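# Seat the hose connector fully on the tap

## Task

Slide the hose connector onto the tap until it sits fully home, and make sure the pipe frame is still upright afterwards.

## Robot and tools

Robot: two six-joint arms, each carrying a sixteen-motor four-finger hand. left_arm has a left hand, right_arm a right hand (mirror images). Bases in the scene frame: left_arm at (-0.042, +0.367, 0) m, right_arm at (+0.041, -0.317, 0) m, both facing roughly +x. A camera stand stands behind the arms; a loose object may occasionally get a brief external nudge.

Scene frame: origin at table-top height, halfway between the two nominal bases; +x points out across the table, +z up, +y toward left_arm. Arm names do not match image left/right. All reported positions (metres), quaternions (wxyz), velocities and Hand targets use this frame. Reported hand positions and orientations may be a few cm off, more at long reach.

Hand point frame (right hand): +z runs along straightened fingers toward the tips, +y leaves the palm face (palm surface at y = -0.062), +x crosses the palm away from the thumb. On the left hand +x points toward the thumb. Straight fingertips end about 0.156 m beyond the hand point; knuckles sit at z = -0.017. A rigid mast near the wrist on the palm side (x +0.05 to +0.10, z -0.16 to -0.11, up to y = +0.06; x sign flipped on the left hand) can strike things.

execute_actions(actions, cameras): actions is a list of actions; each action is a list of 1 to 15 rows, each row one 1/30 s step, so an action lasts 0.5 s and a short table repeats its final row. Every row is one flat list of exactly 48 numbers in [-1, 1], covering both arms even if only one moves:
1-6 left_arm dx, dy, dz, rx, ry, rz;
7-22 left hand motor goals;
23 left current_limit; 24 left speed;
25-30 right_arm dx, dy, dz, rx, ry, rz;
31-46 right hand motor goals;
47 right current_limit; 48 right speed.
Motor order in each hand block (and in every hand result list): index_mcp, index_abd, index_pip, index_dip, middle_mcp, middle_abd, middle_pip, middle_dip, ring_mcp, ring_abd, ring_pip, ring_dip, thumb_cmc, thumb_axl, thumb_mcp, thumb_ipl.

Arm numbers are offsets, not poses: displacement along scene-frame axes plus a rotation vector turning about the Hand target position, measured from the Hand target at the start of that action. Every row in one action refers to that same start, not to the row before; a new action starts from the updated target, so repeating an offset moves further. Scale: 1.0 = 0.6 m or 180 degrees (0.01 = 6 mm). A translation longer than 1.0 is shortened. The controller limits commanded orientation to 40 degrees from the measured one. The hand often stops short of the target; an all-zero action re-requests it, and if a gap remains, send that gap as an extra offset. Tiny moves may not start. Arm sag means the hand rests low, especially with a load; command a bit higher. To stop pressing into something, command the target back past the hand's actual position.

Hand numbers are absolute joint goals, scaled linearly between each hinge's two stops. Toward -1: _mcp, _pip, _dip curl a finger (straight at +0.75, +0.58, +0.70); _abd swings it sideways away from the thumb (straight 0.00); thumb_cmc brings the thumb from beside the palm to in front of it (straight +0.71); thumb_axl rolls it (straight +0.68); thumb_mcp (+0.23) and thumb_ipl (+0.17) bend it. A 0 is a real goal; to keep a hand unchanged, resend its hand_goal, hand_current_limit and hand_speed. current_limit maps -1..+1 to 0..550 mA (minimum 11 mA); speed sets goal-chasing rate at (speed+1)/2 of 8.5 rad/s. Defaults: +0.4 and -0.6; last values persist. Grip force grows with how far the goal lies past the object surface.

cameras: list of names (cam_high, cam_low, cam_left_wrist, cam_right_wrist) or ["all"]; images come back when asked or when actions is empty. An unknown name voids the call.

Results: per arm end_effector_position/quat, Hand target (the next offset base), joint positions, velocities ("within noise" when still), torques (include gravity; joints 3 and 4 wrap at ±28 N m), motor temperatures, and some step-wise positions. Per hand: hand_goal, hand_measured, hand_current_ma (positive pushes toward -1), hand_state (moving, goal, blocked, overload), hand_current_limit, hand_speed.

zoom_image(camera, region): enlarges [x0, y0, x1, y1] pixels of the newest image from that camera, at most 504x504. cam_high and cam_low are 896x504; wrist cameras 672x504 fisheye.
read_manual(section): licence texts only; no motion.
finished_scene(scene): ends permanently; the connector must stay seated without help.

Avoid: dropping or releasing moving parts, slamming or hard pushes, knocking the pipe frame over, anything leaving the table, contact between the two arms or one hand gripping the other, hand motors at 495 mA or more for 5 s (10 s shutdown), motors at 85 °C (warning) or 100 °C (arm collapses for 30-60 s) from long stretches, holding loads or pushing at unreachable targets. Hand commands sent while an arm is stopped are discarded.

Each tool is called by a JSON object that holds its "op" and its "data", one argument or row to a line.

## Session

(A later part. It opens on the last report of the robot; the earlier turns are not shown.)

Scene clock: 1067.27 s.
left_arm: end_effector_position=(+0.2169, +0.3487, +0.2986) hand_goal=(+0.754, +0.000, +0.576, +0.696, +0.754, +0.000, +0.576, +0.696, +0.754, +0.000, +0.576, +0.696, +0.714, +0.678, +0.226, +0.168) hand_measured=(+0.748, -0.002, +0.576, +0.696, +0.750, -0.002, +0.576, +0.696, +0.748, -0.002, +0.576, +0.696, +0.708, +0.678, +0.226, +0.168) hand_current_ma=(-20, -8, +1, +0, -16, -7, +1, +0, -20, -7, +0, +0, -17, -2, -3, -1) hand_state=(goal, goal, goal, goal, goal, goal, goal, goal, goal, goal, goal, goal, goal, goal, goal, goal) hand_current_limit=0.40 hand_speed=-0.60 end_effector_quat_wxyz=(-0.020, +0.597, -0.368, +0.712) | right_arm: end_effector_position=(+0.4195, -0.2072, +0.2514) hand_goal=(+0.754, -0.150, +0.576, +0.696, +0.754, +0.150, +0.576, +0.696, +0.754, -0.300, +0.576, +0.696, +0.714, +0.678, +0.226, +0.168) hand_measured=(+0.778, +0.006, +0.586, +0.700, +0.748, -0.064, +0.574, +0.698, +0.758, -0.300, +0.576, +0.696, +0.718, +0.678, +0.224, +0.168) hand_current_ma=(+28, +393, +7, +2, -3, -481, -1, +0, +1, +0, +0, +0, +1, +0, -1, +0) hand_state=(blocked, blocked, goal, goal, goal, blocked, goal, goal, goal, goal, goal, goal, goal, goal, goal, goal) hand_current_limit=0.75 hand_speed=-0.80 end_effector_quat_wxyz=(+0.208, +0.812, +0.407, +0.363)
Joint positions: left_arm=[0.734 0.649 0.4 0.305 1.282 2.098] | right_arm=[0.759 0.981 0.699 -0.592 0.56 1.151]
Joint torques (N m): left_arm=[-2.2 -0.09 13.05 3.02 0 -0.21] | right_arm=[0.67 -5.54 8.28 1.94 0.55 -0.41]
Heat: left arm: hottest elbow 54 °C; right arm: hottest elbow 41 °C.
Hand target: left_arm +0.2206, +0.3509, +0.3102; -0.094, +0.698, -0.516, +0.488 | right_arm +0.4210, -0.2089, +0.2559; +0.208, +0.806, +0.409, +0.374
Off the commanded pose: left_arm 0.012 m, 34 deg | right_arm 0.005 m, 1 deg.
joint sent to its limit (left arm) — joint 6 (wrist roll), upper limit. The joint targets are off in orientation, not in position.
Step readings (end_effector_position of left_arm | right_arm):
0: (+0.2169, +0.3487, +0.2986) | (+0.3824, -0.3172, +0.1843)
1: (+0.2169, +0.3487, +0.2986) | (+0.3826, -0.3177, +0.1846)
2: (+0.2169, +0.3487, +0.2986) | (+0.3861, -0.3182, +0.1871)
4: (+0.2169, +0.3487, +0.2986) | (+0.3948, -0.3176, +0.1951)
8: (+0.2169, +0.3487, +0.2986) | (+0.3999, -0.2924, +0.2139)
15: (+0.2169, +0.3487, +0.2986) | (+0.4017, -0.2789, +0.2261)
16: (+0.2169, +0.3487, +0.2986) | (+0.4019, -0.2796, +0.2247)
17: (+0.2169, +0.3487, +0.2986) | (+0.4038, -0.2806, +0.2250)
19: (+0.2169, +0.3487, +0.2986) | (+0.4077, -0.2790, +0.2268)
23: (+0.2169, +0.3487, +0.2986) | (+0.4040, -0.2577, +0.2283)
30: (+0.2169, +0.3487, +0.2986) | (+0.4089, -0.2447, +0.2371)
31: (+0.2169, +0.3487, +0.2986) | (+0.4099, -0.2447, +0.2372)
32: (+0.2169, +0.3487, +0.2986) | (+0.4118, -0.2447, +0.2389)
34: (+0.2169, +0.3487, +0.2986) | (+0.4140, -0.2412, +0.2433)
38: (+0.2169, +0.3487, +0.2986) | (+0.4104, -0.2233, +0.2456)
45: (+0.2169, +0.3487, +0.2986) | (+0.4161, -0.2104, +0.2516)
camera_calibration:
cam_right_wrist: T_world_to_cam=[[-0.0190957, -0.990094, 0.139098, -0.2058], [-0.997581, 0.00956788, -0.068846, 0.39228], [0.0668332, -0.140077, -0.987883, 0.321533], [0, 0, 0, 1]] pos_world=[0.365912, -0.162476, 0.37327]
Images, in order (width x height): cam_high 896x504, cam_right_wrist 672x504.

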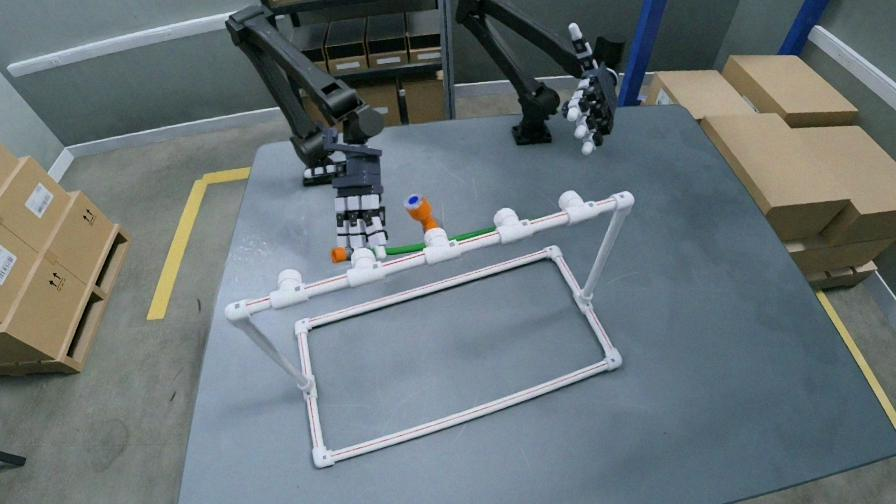

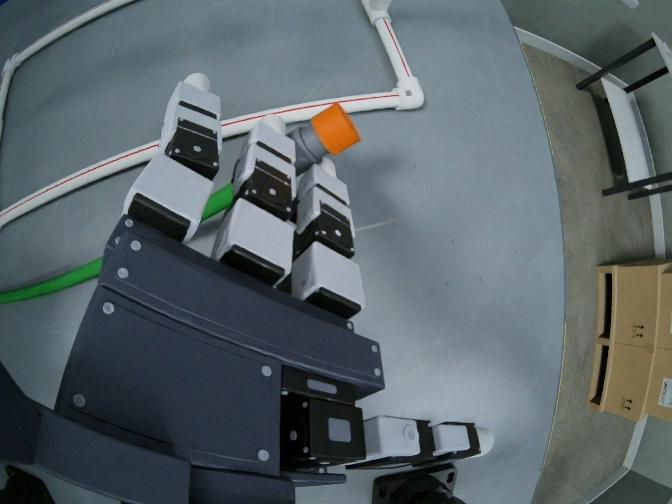

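{"op": "execute_actions", "data": {
  "actions": [
    [[0,0,0,0,0,0,0.754,0,0.576,0.696,0.754,0,0.576,0.696,0.754,0,0.576,0.696,0.714,0.678,0.226,0.168,0.4,-0.6,0.0133,0.0603,0.03,-0.0411,-0.0866,0.0807,0.754,-0.15,0.576,0.696,0.754,0.15,0.576,0.696,0.754,-0.3,0.576,0.696,0.714,0.678,0.226,0.168,0.75,-0.8]],
    [[0,0,0,0,0,0,0.754,0,0.576,0.696,0.754,0,0.576,0.696,0.754,0,0.576,0.696,0.714,0.678,0.226,0.168,0.4,-0.6,0.0133,0.0603,0.03,-0.0411,-0.0866,0.0807,0.754,-0.15,0.576,0.696,0.754,0.15,0.576,0.696,0.754,-0.3,0.576,0.696,0.714,0.678,0.226,0.168,0.75,-0.8]],
    [[0,0,0,0,0,0,0.754,0,0.576,0.696,0.754,0,0.576,0.696,0.754,0,0.576,0.696,0.714,0.678,0.226,0.168,0.4,-0.6,0.0133,0.0603,0.03,-0.0411,-0.0866,0.0807,0.754,-0.15,0.576,0.696,0.754,0.15,0.576,0.696,0.754,-0.3,0.576,0.696,0.714,0.678,0.226,0.168,0.75,-0.8]]
  ],
  "cameras": ["all"]
}}

Scene clock: 1083.67 s.
left_arm: end_effector_position=(+0.2169, +0.3487, +0.2986) hand_goal=(+0.754, +0.000, +0.576, +0.696, +0.754, +0.000, +0.576, +0.696, +0.754, +0.000, +0.576, +0.696, +0.714, +0.678, +0.226, +0.168) hand_measured=(+0.748, -0.002, +0.576, +0.696, +0.750, -0.002, +0.576, +0.696, +0.748, -0.002, +0.576, +0.696, +0.708, +0.678, +0.226, +0.168) hand_current_ma=(-20, -8, +1, +0, -16, -7, +1, +0, -20, -7, +0, +0, -17, -2, -3, -1) hand_state=(goal, goal, goal, goal, goal, goal, goal, goal, goal, goal, goal, goal, goal, goal, goal, goal) hand_current_limit=0.40 hand_speed=-0.60 end_effector_quat_wxyz=(-0.020, +0.597, -0.368, +0.712) | right_arm: end_effector_position=(+0.4456, -0.0981, +0.3080) hand_goal=(+0.754, -0.150, +0.576, +0.696, +0.754, +0.150, +0.576, +0.696, +0.754, -0.300, +0.576, +0.696, +0.714, +0.678, +0.226, +0.168) hand_measured=(+0.828, +0.006, +0.610, +0.712, +0.724, -0.042, +0.554, +0.688, +0.760, -0.300, +0.576, +0.696, +0.722, +0.678, +0.224, +0.168) hand_current_ma=(+162, +393, +42, +13, -41, -481, -22, -5, +4, +0, +0, +0, +4, +0, -1, +0) hand_state=(blocked, blocked, blocked, goal, blocked, blocked, blocked, goal, goal, goal, goal, goal, goal, goal, goal, goal) hand_current_limit=0.75 hand_speed=-0.80 end_effector_quat_wxyz=(+0.332, +0.351, +0.621, +0.617)
Joint positions: left_arm=[0.734 0.649 0.4 0.305 1.282 2.098] | right_arm=[0.584 1.208 0.383 0.807 -0.02 0.021]
Joint torques (N m): left_arm=[-2.2 -0.09 13.04 3.03 0.01 -0.21] | right_arm=[0.38 -5.6 6.9 3.15 -0.01 -0.44]
Heat: left arm: hottest elbow 54 °C; right arm: hottest elbow 42 °C.
Hand target: left_arm +0.2206, +0.3509, +0.3102; -0.094, +0.698, -0.516, +0.488 | right_arm +0.4450, -0.1004, +0.3100; +0.343, +0.341, +0.617, +0.621
Off the commanded pose: left_arm 0.012 m, 34 deg | right_arm 0.003 m, 2 deg.
joint sent to its limit (left arm) — joint 6 (wrist roll), upper limit. The joint targets are off in orientation, not in position.
Step readings (end_effector_position of left_arm | right_arm):
0: (+0.2169, +0.3487, +0.2986) | (+0.4195, -0.2071, +0.2514)
1: (+0.2169, +0.3487, +0.2986) | (+0.4196, -0.2071, +0.2515)
2: (+0.2169, +0.3487, +0.2986) | (+0.4208, -0.2063, +0.2532)
4: (+0.2169, +0.3487, +0.2986) | (+0.4221, -0.2021, +0.2575)
8: (+0.2169, +0.3487, +0.2986) | (+0.4208, -0.1890, +0.2615)
15: (+0.2169, +0.3487, +0.2986) | (+0.4250, -0.1744, +0.2659)
16: (+0.2169, +0.3487, +0.2986) | (+0.4258, -0.1736, +0.2664)
17: (+0.2169, +0.3487, +0.2986) | (+0.4267, -0.1711, +0.2682)
19: (+0.2169, +0.3487, +0.2986) | (+0.4277, -0.1629, +0.2734)
23: (+0.2169, +0.3487, +0.2986) | (+0.4274, -0.1472, +0.2849)
30: (+0.2169, +0.3487, +0.2986) | (+0.4337, -0.1387, +0.2905)
31: (+0.2169, +0.3487, +0.2986) | (+0.4344, -0.1371, +0.2897)
32: (+0.2169, +0.3487, +0.2986) | (+0.4347, -0.1324, +0.2902)
34: (+0.2169, +0.3487, +0.2986) | (+0.4360, -0.1225, +0.2944)
38: (+0.2169, +0.3487, +0.2986) | (+0.4397, -0.1079, +0.3037)
45: (+0.2169, +0.3487, +0.2986) | (+0.4462, -0.1005, +0.3050)
camera_calibration:
cam_left_wrist: T_world_to_cam=[[0.468747, 0.83775, -0.280092, -0.341323], [-0.555461, 0.526098, 0.64396, -0.302552], [0.686833, -0.146274, 0.711944, -0.183189], [0, 0, 0, 1]] pos_world=[0.117758, 0.418319, 0.22965]
cam_right_wrist: T_world_to_cam=[[0.365763, -0.676811, 0.638862, -0.399844], [-0.39106, -0.734651, -0.5544, 0.227526], [0.844565, -0.0470537, -0.533382, -0.0864155], [0, 0, 0, 1]] pos_world=[0.308208, -0.107533, 0.335493]

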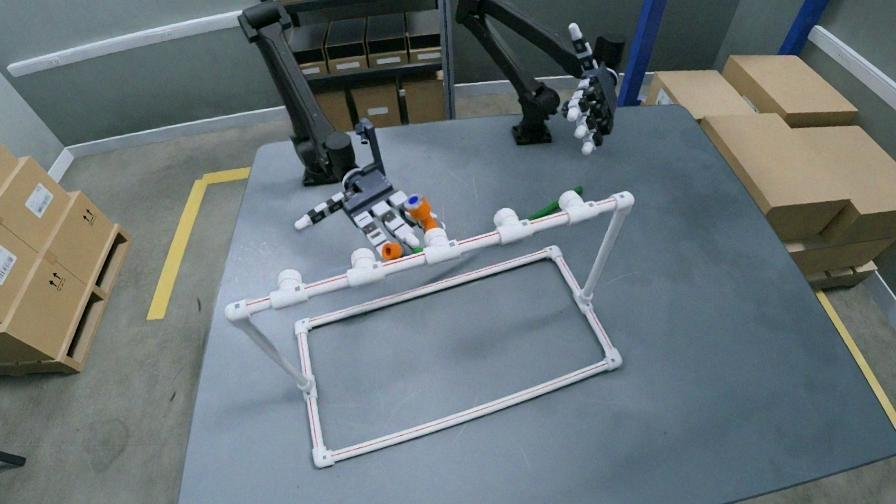

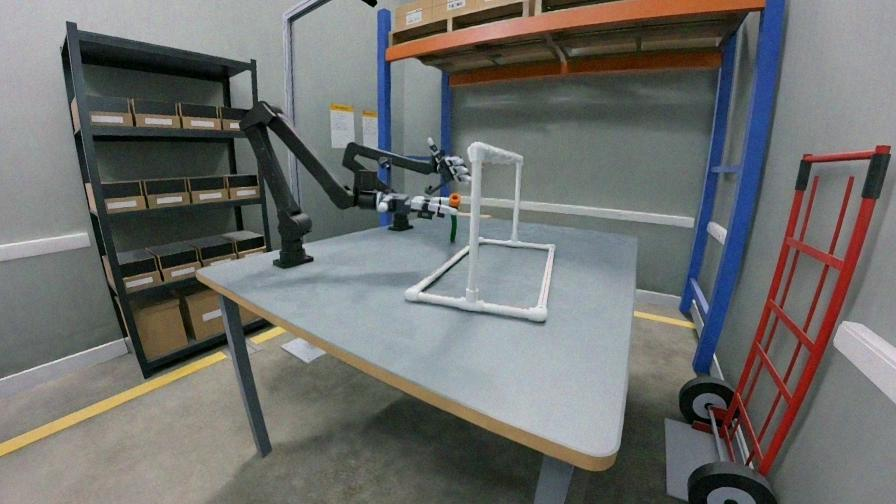

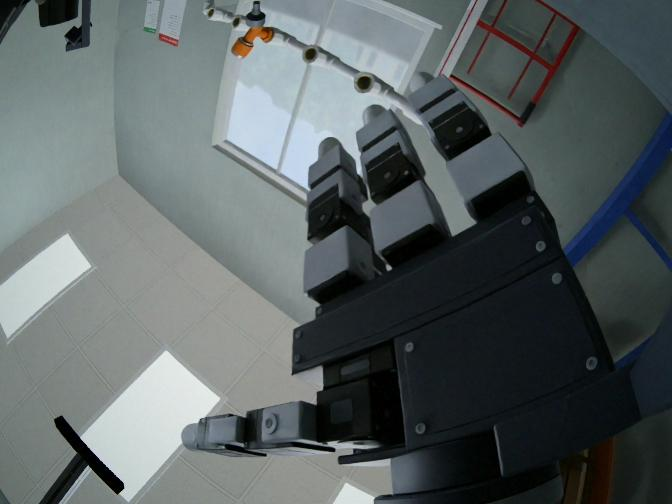

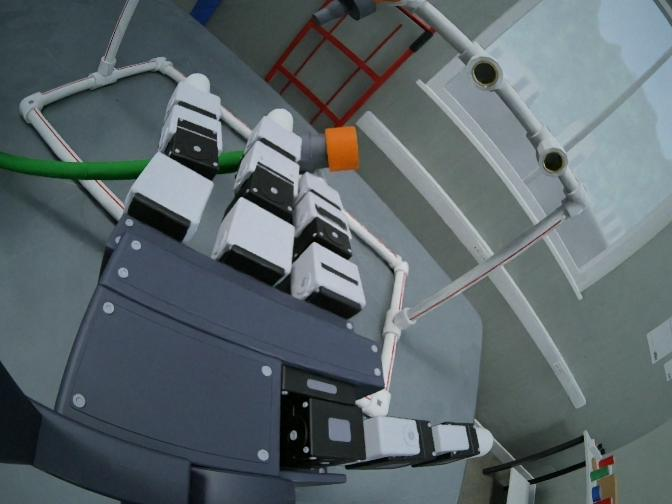

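{"op": "zoom_image", "data": {
  "camera": "cam_low",
  "region": [400, 170, 500, 260]
}}

{"op": "zoom_image", "data": {
  "camera": "cam_right_wrist",
  "region": [200, 0, 480, 220]
}}

{"op": "zoom_image", "data": {
  "camera": "cam_high",
  "region": [330, 170, 470, 280]
}}

Scaled by 5.040 from the camera's 896x504 image, which has a finer 1280x720 frame.

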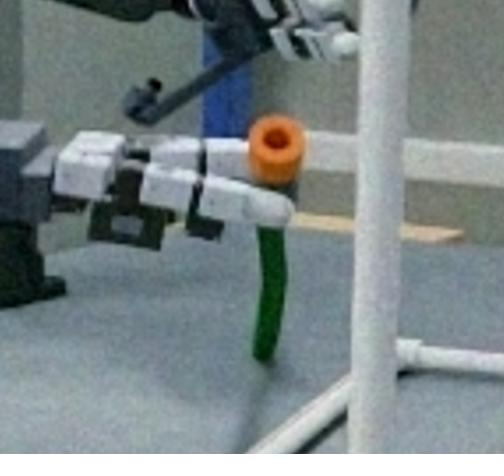

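Scaled by 1.800 from the camera's 672x504 image, which has a finer 960x720 frame.

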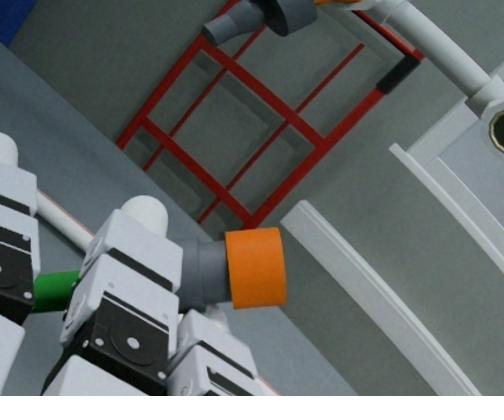

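Scaled by 3.600 from the camera's 896x504 image, which has a finer 1280x720 frame.

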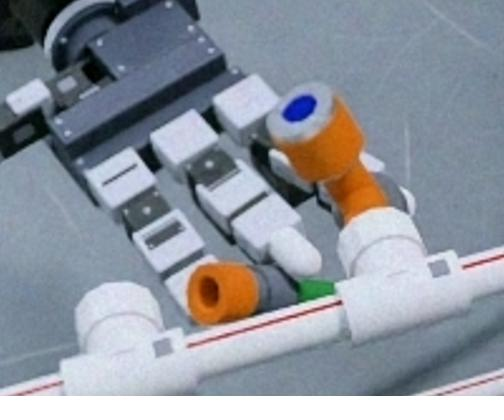

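{"op": "execute_actions", "data": {
  "actions": [
    [[0.083,-0.095,0.011,0,0,0,0.754,0,0.576,0.696,0.754,0,0.576,0.696,0.754,0,0.576,0.696,0.714,0.678,0.226,0.168,0.4,-0.6,-0.0026,0.0699,0.0239,-0.0508,0.0234,0.0047,0.754,-0.15,0.576,0.696,0.754,0.15,0.576,0.696,0.754,-0.3,0.576,0.696,0.714,0.678,0.226,0.168,0.75,-0.8]],
    [[0.083,-0.095,0.011,0,0,0,0.754,0,0.576,0.696,0.754,0,0.576,0.696,0.754,0,0.576,0.696,0.714,0.678,0.226,0.168,0.4,-0.6,-0.0026,0.0699,0.0239,-0.0508,0.0234,0.0047,0.754,-0.15,0.576,0.696,0.754,0.15,0.576,0.696,0.754,-0.3,0.576,0.696,0.714,0.678,0.226,0.168,0.75,-0.8]],
    [[0.083,-0.095,0.011,0,0,0,0.754,0,0.576,0.696,0.754,0,0.576,0.696,0.754,0,0.576,0.696,0.714,0.678,0.226,0.168,0.4,-0.6,-0.0026,0.0699,0.0239,-0.0508,0.0234,0.0047,0.754,-0.15,0.576,0.696,0.754,0.15,0.576,0.696,0.754,-0.3,0.576,0.696,0.714,0.678,0.226,0.168,0.75,-0.8]]
  ],
  "cameras": ["all"]
}}

{"op": "zoom_image", "data": {
  "camera": "cam_left_wrist",
  "region": [120, 60, 340, 220]
}}

{"op": "zoom_image", "data": {
  "camera": "cam_right_wrist",
  "region": [200, 0, 480, 220]
}}

{"op": "zoom_image", "data": {
  "camera": "cam_high",
  "region": [330, 170, 470, 280]
}}

Scene clock: 1422.83 s.
left_arm: end_effector_position=(+0.3575, +0.1859, +0.2987) hand_goal=(+0.754, +0.000, +0.576, +0.696, +0.754, +0.000, +0.576, +0.696, +0.754, +0.000, +0.576, +0.696, +0.714, +0.678, +0.226, +0.168) hand_measured=(+0.750, -0.002, +0.576, +0.696, +0.750, -0.002, +0.576, +0.696, +0.750, -0.002, +0.576, +0.696, +0.710, +0.678, +0.226, +0.168) hand_current_ma=(-14, -8, +1, +0, -11, -8, +1, +0, -15, -8, +0, +0, -16, -2, -2, -1) hand_state=(goal, goal, goal, goal, goal, goal, goal, goal, goal, goal, goal, goal, goal, goal, goal, goal) hand_current_limit=0.40 hand_speed=-0.60 end_effector_quat_wxyz=(-0.005, +0.770, -0.335, +0.543) | right_arm: end_effector_position=(+0.4332, +0.0132, +0.3203) hand_goal=(+0.754, -0.150, +0.576, +0.696, +0.754, +0.150, +0.576, +0.696, +0.754, -0.300, +0.576, +0.696, +0.714, +0.678, +0.226, +0.168) hand_measured=(+0.856, -0.020, +0.624, +0.718, +0.694, +0.004, +0.530, +0.672, +0.762, -0.300, +0.576, +0.696, +0.722, +0.678, +0.224, +0.168) hand_current_ma=(+273, +295, +75, +23, -121, -357, -69, -24, +4, +0, +0, +0, +5, +0, -1, +0) hand_state=(blocked, blocked, blocked, blocked, blocked, blocked, blocked, blocked, goal, goal, goal, goal, goal, goal, goal, goal) hand_current_limit=0.75 hand_speed=-0.80 end_effector_quat_wxyz=(+0.321, +0.311, +0.796, +0.408)
Joint positions: left_arm=[-0.165 0.934 0.772 -0.274 0.236 2.098] | right_arm=[0.835 1.073 0.703 -0.124 0.232 -0.17]
Joint torques (N m): left_arm=[-2.78 -4.54 16.92 2.65 -0.06 -0.2] | right_arm=[1.44 -6.12 14.31 1.57 0.29 -0.39]
Motor temperatures (°C): left_arm=[27 29 56 24 25 25] | right_arm=[30 30 37 27 25 24]
Heat: left arm: hottest elbow 56 °C; right arm: hottest elbow 37 °C.
Hand target: left_arm +0.3699, +0.1799, +0.3300; -0.094, +0.698, -0.516, +0.488 | right_arm +0.4403, +0.0254, +0.3530; +0.331, +0.302, +0.787, +0.424
Off the commanded pose: left_arm 0.034 m, 25 deg | right_arm 0.036 m, 3 deg.
joint sent to its limit (left arm) — joint 6 (wrist roll), upper limit. The joint targets are off in orientation, not in position.
Step readings (end_effector_position of left_arm | right_arm):
0: (+0.2169, +0.3487, +0.2986) | (+0.4456, -0.0980, +0.3080)
1: (+0.2172, +0.3488, +0.2987) | (+0.4456, -0.0980, +0.3080)
2: (+0.2213, +0.3491, +0.2989) | (+0.4459, -0.0975, +0.3059)
4: (+0.2314, +0.3428, +0.2996) | (+0.4456, -0.0934, +0.2984)
8: (+0.2406, +0.3111, +0.2988) | (+0.4388, -0.0808, +0.2868)
15: (+0.2566, +0.2958, +0.2881) | (+0.4359, -0.0703, +0.2922)
16: (+0.2586, +0.2961, +0.2876) | (+0.4365, -0.0699, +0.2927)
17: (+0.2629, +0.2948, +0.2874) | (+0.4374, -0.0677, +0.2918)
19: (+0.2736, +0.2886, +0.2888) | (+0.4388, -0.0613, +0.2894)
23: (+0.2872, +0.2578, +0.2956) | (+0.4340, -0.0404, +0.2973)
30: (+0.3061, +0.2423, +0.2949) | (+0.4346, -0.0281, +0.3087)
31: (+0.3079, +0.2424, +0.2941) | (+0.4349, -0.0280, +0.3082)
32: (+0.3117, +0.2408, +0.2934) | (+0.4353, -0.0264, +0.3061)
34: (+0.3229, +0.2341, +0.2933) | (+0.4360, -0.0212, +0.3026)
38: (+0.3404, +0.2016, +0.2979) | (+0.4319, -0.0008, +0.3118)
45: (+0.3560, +0.1863, +0.2986) | (+0.4315, +0.0121, +0.3292)
camera_calibration:
cam_left_wrist: T_world_to_cam=[[0.173567, 0.906426, -0.385054, -0.146631], [-0.273517, 0.419974, 0.865338, -0.28605], [0.946078, -0.0448753, 0.320817, -0.298255], [0, 0, 0, 1]] pos_world=[0.229383, 0.239659, 0.286755]
cam_right_wrist: T_world_to_cam=[[0.557637, -0.289882, 0.777823, -0.460581], [-0.420601, -0.906519, -0.0363075, 0.160342], [0.715637, -0.306907, -0.627433, 0.0253142], [0, 0, 0, 1]] pos_world=[0.306161, 0.0196078, 0.379955]

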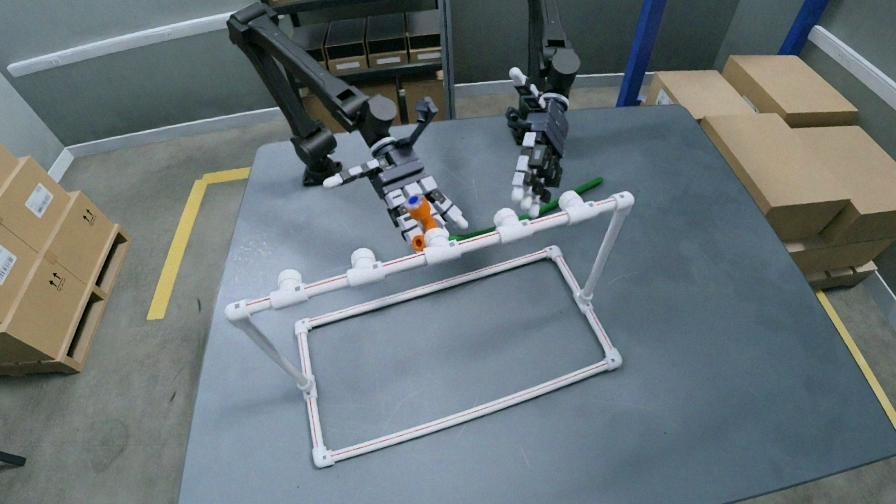

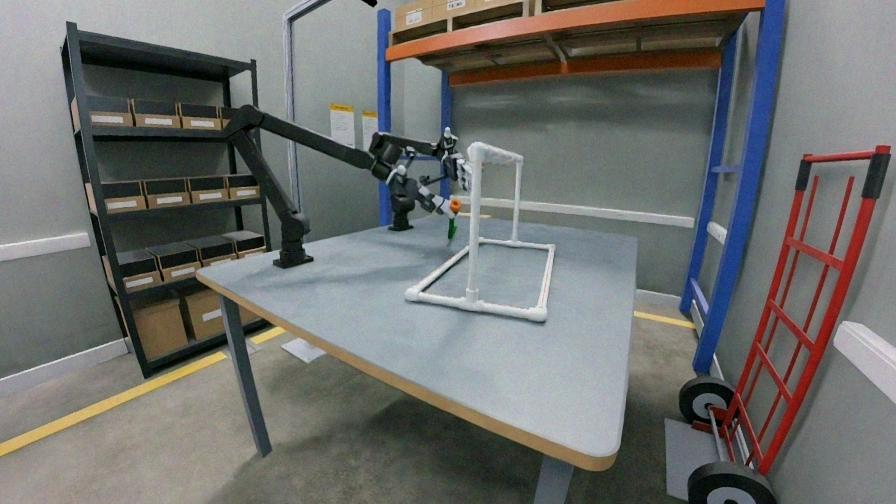

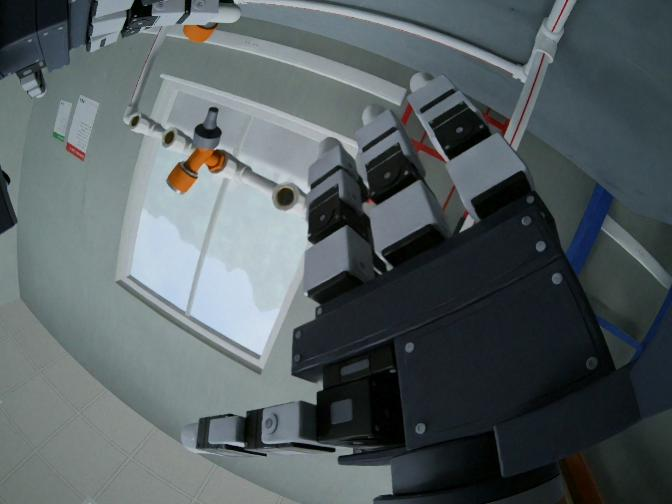

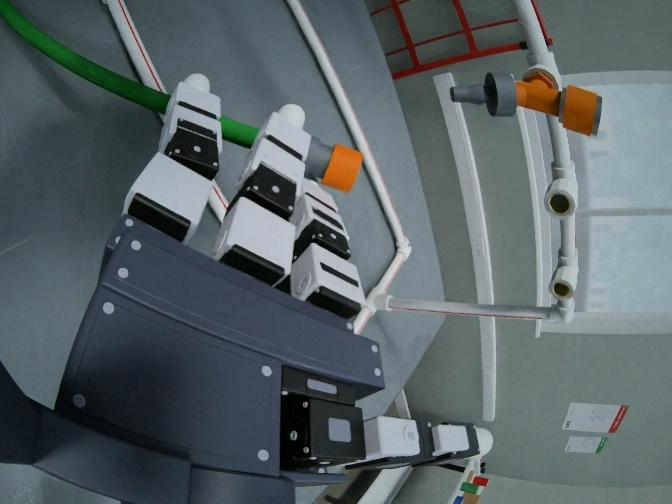

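Scaled by 2.291 from the camera's 672x504 image, which has a finer 960x720 frame.

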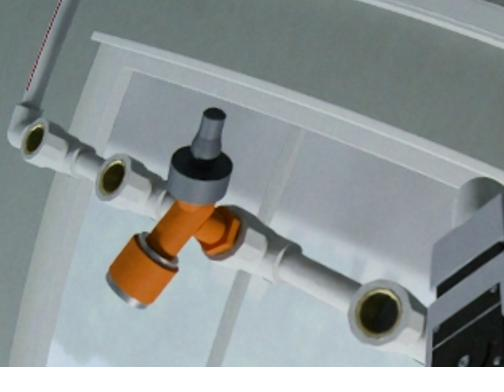

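Scaled by 1.800 from the camera's 672x504 image, which has a finer 960x720 frame.

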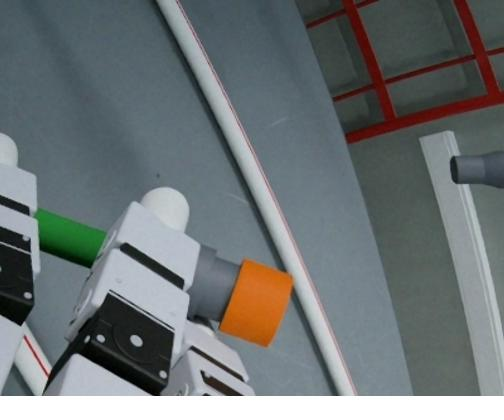

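Scaled by 3.600 from the camera's 896x504 image, which has a finer 1280x720 frame.

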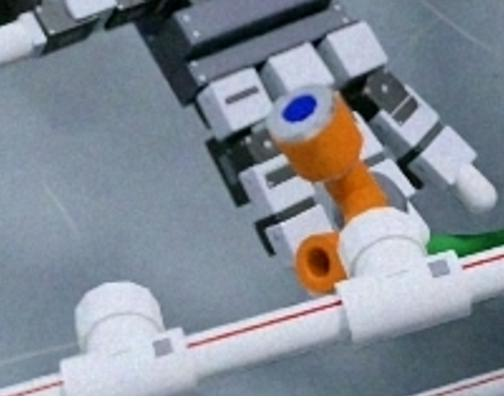

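{"op": "execute_actions", "data": {
  "actions": [
    [[-0.033,0.04,0,0,0,0,0.754,0,0.576,0.696,0.754,0,0.576,0.696,0.754,0,0.576,0.696,0.714,0.678,0.226,0.168,0.4,-0.6,0,0,0,0,0,0,0.754,-0.15,0.576,0.696,0.754,0.15,0.576,0.696,0.754,-0.3,0.576,0.696,0.714,0.678,0.226,0.168,0.75,-0.8]],
    [[-0.033,0.04,0,0,0,0,0.754,0,0.576,0.696,0.754,0,0.576,0.696,0.754,0,0.576,0.696,0.714,0.678,0.226,0.168,0.4,-0.6,0.0252,-0.0179,0.0156,0.0659,0.0396,-0.0379,0.754,-0.15,0.576,0.696,0.754,0.15,0.576,0.696,0.754,-0.3,0.576,0.696,0.714,0.678,0.226,0.168,0.75,-0.8]],
    [[-0.033,0.04,0,0,0,0,0.754,0,0.576,0.696,0.754,0,0.576,0.696,0.754,0,0.576,0.696,0.714,0.678,0.226,0.168,0.4,-0.6,0.0252,-0.0179,0.0156,0.0659,0.0396,-0.0379,0.754,-0.15,0.576,0.696,0.754,0.15,0.576,0.696,0.754,-0.3,0.576,0.696,0.714,0.678,0.226,0.168,0.75,-0.8]],
    [[0,0,0,0,0,0,0.754,0,0.576,0.696,0.754,0,0.576,0.696,0.754,0,0.576,0.696,0.714,0.678,0.226,0.168,0.4,-0.6,0.0252,-0.0179,0.0156,0.0659,0.0396,-0.0379,0.754,-0.15,0.576,0.696,0.754,0.15,0.576,0.696,0.754,-0.3,0.576,0.696,0.714,0.678,0.226,0.168,0.75,-0.8]]
  ],
  "cameras": ["all"]
}}

{"op": "zoom_image", "data": {
  "camera": "cam_left_wrist",
  "region": [120, 0, 340, 200]
}}

{"op": "zoom_image", "data": {
  "camera": "cam_right_wrist",
  "region": [200, 0, 480, 220]
}}

{"op": "zoom_image", "data": {
  "camera": "cam_high",
  "region": [330, 170, 470, 280]
}}

Scene clock: 1625.53 s.
left_arm: end_effector_position=(+0.3086, +0.2474, +0.3190) hand_goal=(+0.754, +0.000, +0.576, +0.696, +0.754, +0.000, +0.576, +0.696, +0.754, +0.000, +0.576, +0.696, +0.714, +0.678, +0.226, +0.168) hand_measured=(+0.750, -0.002, +0.576, +0.696, +0.750, -0.002, +0.576, +0.696, +0.750, -0.002, +0.576, +0.696, +0.710, +0.678, +0.226, +0.168) hand_current_ma=(-16, -8, +1, +0, -13, -8, +1, +0, -16, -8, +0, +0, -16, -2, -2, -1) hand_state=(goal, goal, goal, goal, goal, goal, goal, goal, goal, goal, goal, goal, goal, goal, goal, goal) hand_current_limit=0.40 hand_speed=-0.60 end_effector_quat_wxyz=(-0.020, +0.784, -0.283, +0.552) | right_arm: end_effector_position=(+0.4776, -0.0170, +0.3450) hand_goal=(+0.754, -0.150, +0.576, +0.696, +0.754, +0.150, +0.576, +0.696, +0.754, -0.300, +0.576, +0.696, +0.714, +0.678, +0.226, +0.168) hand_measured=(+0.850, -0.026, +0.622, +0.718, +0.724, +0.010, +0.548, +0.676, +0.762, -0.300, +0.576, +0.696, +0.722, +0.678, +0.224, +0.168) hand_current_ma=(+246, +272, +69, +23, -38, -335, -33, -18, +4, +0, +0, +0, +5, +0, -1, +0) hand_state=(blocked, blocked, blocked, blocked, blocked, blocked, blocked, goal, goal, goal, goal, goal, goal, goal, goal, goal) hand_current_limit=0.75 hand_speed=-0.80 end_effector_quat_wxyz=(+0.149, +0.593, +0.622, +0.490)
Joint positions: left_arm=[0.026 0.712 0.706 -0.42 0.33 2.098] | right_arm=[0.853 1.141 0.884 -0.258 0.262 0.611]
Joint torques (N m): left_arm=[-0.79 -3.37 12.12 3.92 0.24 -0.2] | right_arm=[1.73 -7.47 15.12 1.46 0.34 0.04]
Motor temperatures (°C): left_arm=[27 29 77 24 25 25] | right_arm=[30 30 54 27 25 24]
Heat: left arm: hottest elbow 77 °C; right arm: hottest elbow 54 °C.
Hand target: left_arm +0.3106, +0.2520, +0.3301; -0.094, +0.698, -0.516, +0.488 | right_arm +0.4856, -0.0067, +0.3811; +0.144, +0.592, +0.604, +0.515
Off the commanded pose: left_arm 0.012 m, 31 deg | right_arm 0.038 m, 4 deg.
joint sent to its limit (left arm) — joint 6 (wrist roll), upper limit. The joint targets are off in orientation, not in position.
Step readings (end_effector_position of left_arm | right_arm):
0: (+0.3575, +0.1859, +0.2987) | (+0.4332, +0.0132, +0.3203)
1: (+0.3574, +0.1859, +0.2985) | (+0.4332, +0.0132, +0.3203)
2: (+0.3568, +0.1861, +0.2975) | (+0.4332, +0.0132, +0.3203)
4: (+0.3538, +0.1881, +0.2952) | (+0.4332, +0.0132, +0.3203)
8: (+0.3476, +0.1944, +0.2970) | (+0.4332, +0.0132, +0.3203)
15: (+0.3425, +0.1997, +0.2997) | (+0.4332, +0.0132, +0.3203)
16: (+0.3423, +0.1999, +0.2991) | (+0.4332, +0.0131, +0.3203)
17: (+0.3419, +0.2012, +0.2988) | (+0.4338, +0.0124, +0.3206)
19: (+0.3388, +0.2049, +0.3005) | (+0.4366, +0.0097, +0.3217)
23: (+0.3337, +0.2175, +0.3133) | (+0.4430, +0.0057, +0.3263)
30: (+0.3290, +0.2232, +0.3241) | (+0.4466, +0.0035, +0.3297)
31: (+0.3286, +0.2231, +0.3239) | (+0.4467, +0.0035, +0.3297)
32: (+0.3279, +0.2239, +0.3238) | (+0.4474, +0.0027, +0.3296)
34: (+0.3234, +0.2271, +0.3227) | (+0.4505, +0.0006, +0.3298)
38: (+0.3152, +0.2414, +0.3202) | (+0.4577, -0.0027, +0.3339)
45: (+0.3095, +0.2473, +0.3222) | (+0.4615, -0.0059, +0.3403)
46: (+0.3091, +0.2472, +0.3214) | (+0.4619, -0.0063, +0.3406)
47: (+0.3089, +0.2473, +0.3205) | (+0.4627, -0.0073, +0.3403)
49: (+0.3085, +0.2474, +0.3190) | (+0.4658, -0.0095, +0.3402)
53: (+0.3083, +0.2475, +0.3178) | (+0.4726, -0.0114, +0.3446)
60: (+0.3085, +0.2472, +0.3189) | (+0.4766, -0.0151, +0.3501)
camera_calibration:
cam_left_wrist: T_world_to_cam=[[0.0821184, 0.90378, -0.420046, -0.146064], [-0.325028, 0.422712, 0.845974, -0.321478], [0.942132, 0.0670568, 0.328466, -0.284728], [0, 0, 0, 1]] pos_world=[0.175757, 0.286995, 0.304131]
cam_right_wrist: T_world_to_cam=[[0.528374, -0.812496, 0.246317, -0.324865], [-0.768471, -0.581018, -0.268088, 0.404258], [0.360934, -0.0476368, -0.931374, 0.278373], [0, 0, 0, 1]] pos_world=[0.381836, -0.0158092, 0.447666]

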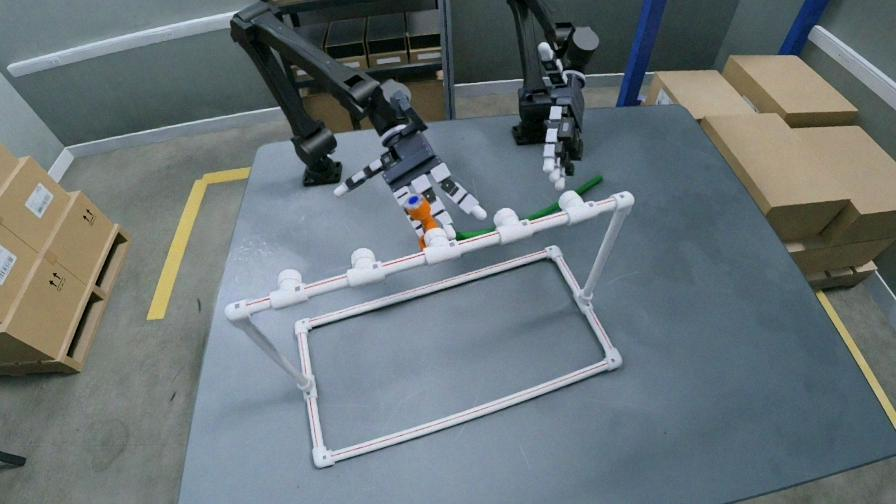

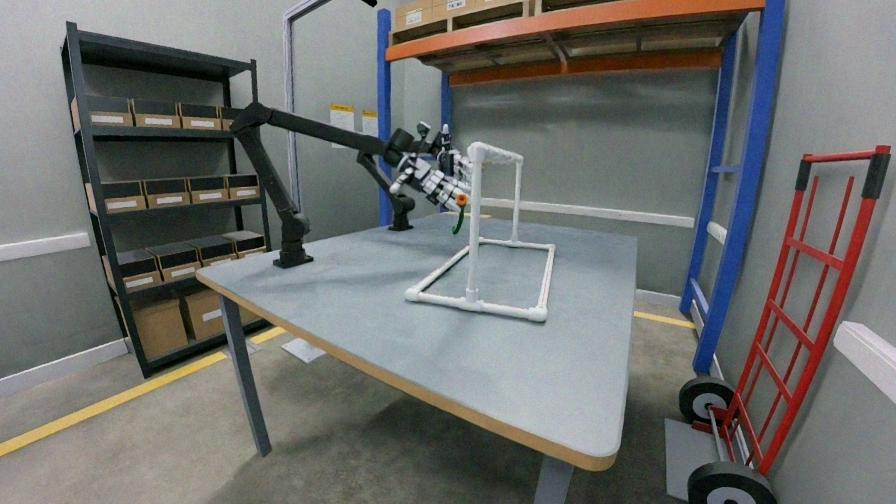

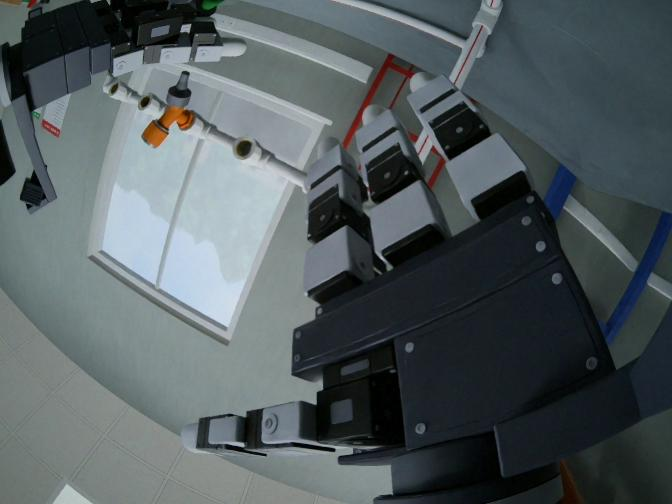

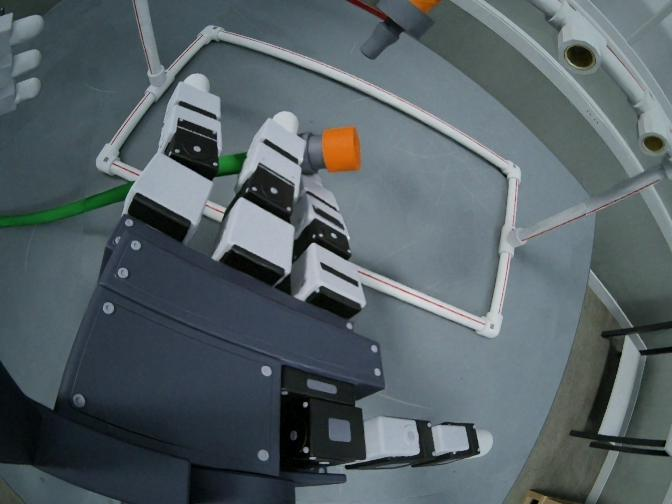

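Scaled by 2.291 from the camera's 672x504 image, which has a finer 960x720 frame.

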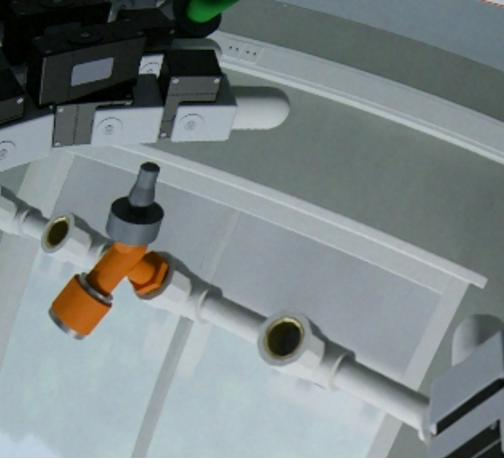

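Scaled by 1.800 from the camera's 672x504 image, which has a finer 960x720 frame.

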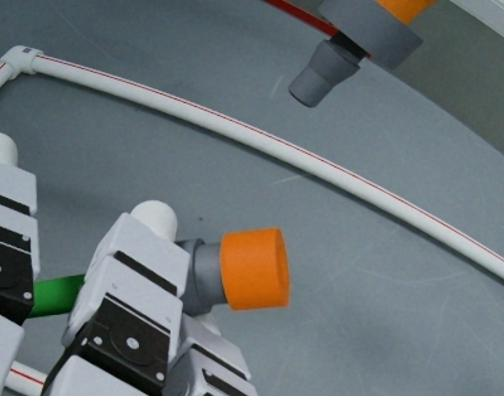

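Scaled by 3.600 from the camera's 896x504 image, which has a finer 1280x720 frame.

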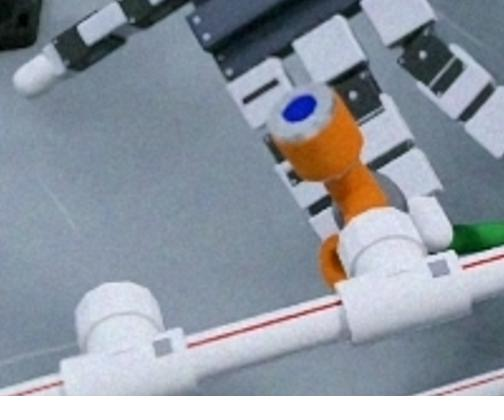

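{"op": "execute_actions", "data": {
  "actions": [
    [[-0.05,0.08,0,0,0,0,0.754,0,0.576,0.696,0.754,0,0.576,0.696,0.754,0,0.576,0.696,0.714,0.678,0.226,0.168,0.4,-0.6,0,0,0,0,0,0,0.7,-0.15,0.576,0.696,0.8,0.15,0.576,0.696,0.754,-0.3,0.576,0.696,0.714,0.678,0.226,0.168,0.75,-0.85]],
    [[-0.05,0.08,0,0,0,0,0.754,0,0.576,0.696,0.754,0,0.576,0.696,0.754,0,0.576,0.696,0.714,0.678,0.226,0.168,0.4,-0.6,0,0,0,0,0,0,0.63,-0.15,0.576,0.696,0.86,0.15,0.576,0.696,0.754,-0.3,0.576,0.696,0.714,0.678,0.226,0.168,0.75,-0.85]]
  ],
  "cameras": ["cam_right_wrist","cam_high"]
}}

{"op": "zoom_image", "data": {
  "camera": "cam_right_wrist",
  "region": [200, 0, 480, 220]
}}

Scene clock: 1699.60 s.
left_arm: end_effector_position=(+0.2474, +0.3433, +0.3233) hand_goal=(+0.754, +0.000, +0.576, +0.696, +0.754, +0.000, +0.576, +0.696, +0.754, +0.000, +0.576, +0.696, +0.714, +0.678, +0.226, +0.168) hand_measured=(+0.750, -0.002, +0.576, +0.696, +0.750, -0.002, +0.576, +0.696, +0.750, -0.002, +0.576, +0.696, +0.710, +0.678, +0.226, +0.168) hand_current_ma=(-16, -8, +1, +0, -13, -8, +1, +0, -16, -8, +0, +0, -14, -2, -3, -1) hand_state=(goal, goal, goal, goal, goal, goal, goal, goal, goal, goal, goal, goal, goal, goal, goal, goal) hand_current_limit=0.40 hand_speed=-0.60 end_effector_quat_wxyz=(-0.020, +0.684, -0.270, +0.678) | right_arm: end_effector_position=(+0.4776, -0.0179, +0.3439) hand_goal=(+0.630, -0.150, +0.576, +0.696, +0.860, +0.150, +0.576, +0.696, +0.754, -0.300, +0.576, +0.696, +0.714, +0.678, +0.226, +0.168) hand_measured=(+0.844, -0.012, +0.622, +0.718, +0.760, +0.006, +0.540, +0.676, +0.762, -0.300, +0.576, +0.696, +0.722, +0.678, +0.224, +0.168) hand_current_ma=(+481, +326, +69, +23, -270, -350, -47, -18, +4, +0, +0, +0, +5, +0, -1, +0) hand_state=(blocked, blocked, blocked, blocked, blocked, blocked, blocked, goal, goal, goal, goal, goal, goal, goal, goal, goal) hand_current_limit=0.75 hand_speed=-0.85 end_effector_quat_wxyz=(+0.148, +0.596, +0.620, +0.489)
Joint positions: left_arm=[0.617 0.576 0.49 -0.059 0.982 2.098] | right_arm=[0.853 1.141 0.884 -0.261 0.263 0.619]
Joint torques (N m): left_arm=[-0.85 -0.32 11.79 3.43 0.22 -0.2] | right_arm=[1.79 -6.71 15.15 1.51 0.37 -0.05]
Motor temperatures (°C): left_arm=[27 29 65 25 25 25] | right_arm=[30 30 65 27 25 24]
Heat: left arm: hottest elbow 65 °C; right arm: hottest elbow 65 °C.
Hand target: left_arm +0.2506, +0.3479, +0.3301; -0.094, +0.698, -0.516, +0.488 | right_arm +0.4856, -0.0068, +0.3812; +0.144, +0.592, +0.603, +0.515
Off the commanded pose: left_arm 0.009 m, 37 deg | right_arm 0.040 m, 4 deg.
joint sent to its limit (left arm) — joint 6 (wrist roll), upper limit. The joint targets are off in orientation, not in position.
Step readings (end_effector_position of left_arm | right_arm):
0: (+0.3086, +0.2474, +0.3190) | (+0.4776, -0.0170, +0.3449)
1: (+0.3083, +0.2473, +0.3190) | (+0.4777, -0.0171, +0.3450)
2: (+0.3065, +0.2477, +0.3192) | (+0.4777, -0.0171, +0.3449)
4: (+0.3007, +0.2556, +0.3193) | (+0.4777, -0.0172, +0.3448)
8: (+0.2892, +0.2817, +0.3209) | (+0.4776, -0.0175, +0.3442)
15: (+0.2787, +0.2934, +0.3233) | (+0.4776, -0.0176, +0.3440)
16: (+0.2780, +0.2935, +0.3225) | (+0.4776, -0.0176, +0.3440)
17: (+0.2762, +0.2950, +0.3219) | (+0.4776, -0.0176, +0.3440)
19: (+0.2693, +0.3019, +0.3202) | (+0.4776, -0.0177, +0.3440)
23: (+0.2587, +0.3275, +0.3187) | (+0.4776, -0.0177, +0.3439)
30: (+0.2458, +0.3385, +0.3251) | (+0.4776, -0.0179, +0.3439)
camera_calibration:
cam_right_wrist: T_world_to_cam=[[0.525855, -0.81595, 0.240213, -0.322006], [-0.772671, -0.576317, -0.266154, 0.404849], [0.355607, -0.0456475, -0.93352, 0.28063], [0, 0, 0, 1]] pos_world=[0.382349, -0.0166097, 0.447076]
Images, in order (width x height): cam_high 896x504, cam_right_wrist 672x504.

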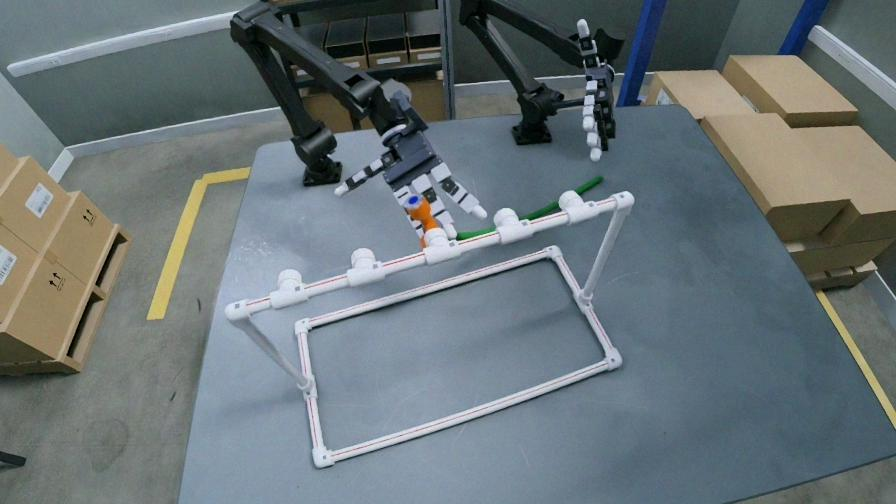

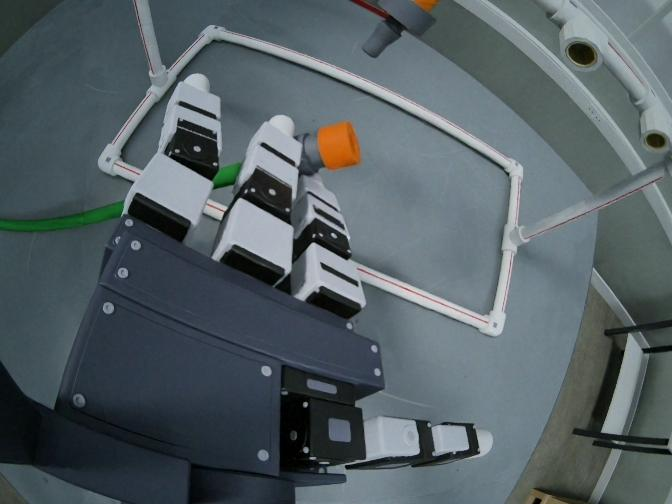

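Scaled by 1.800 from the camera's 672x504 image, which has a finer 960x720 frame.

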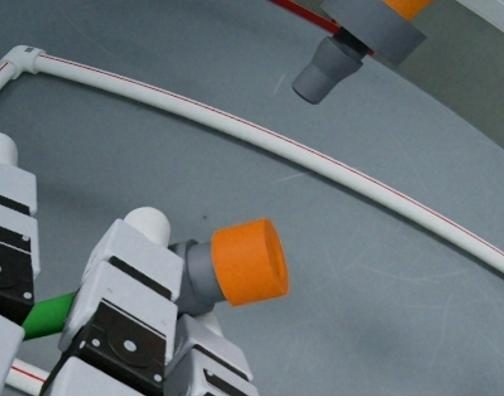

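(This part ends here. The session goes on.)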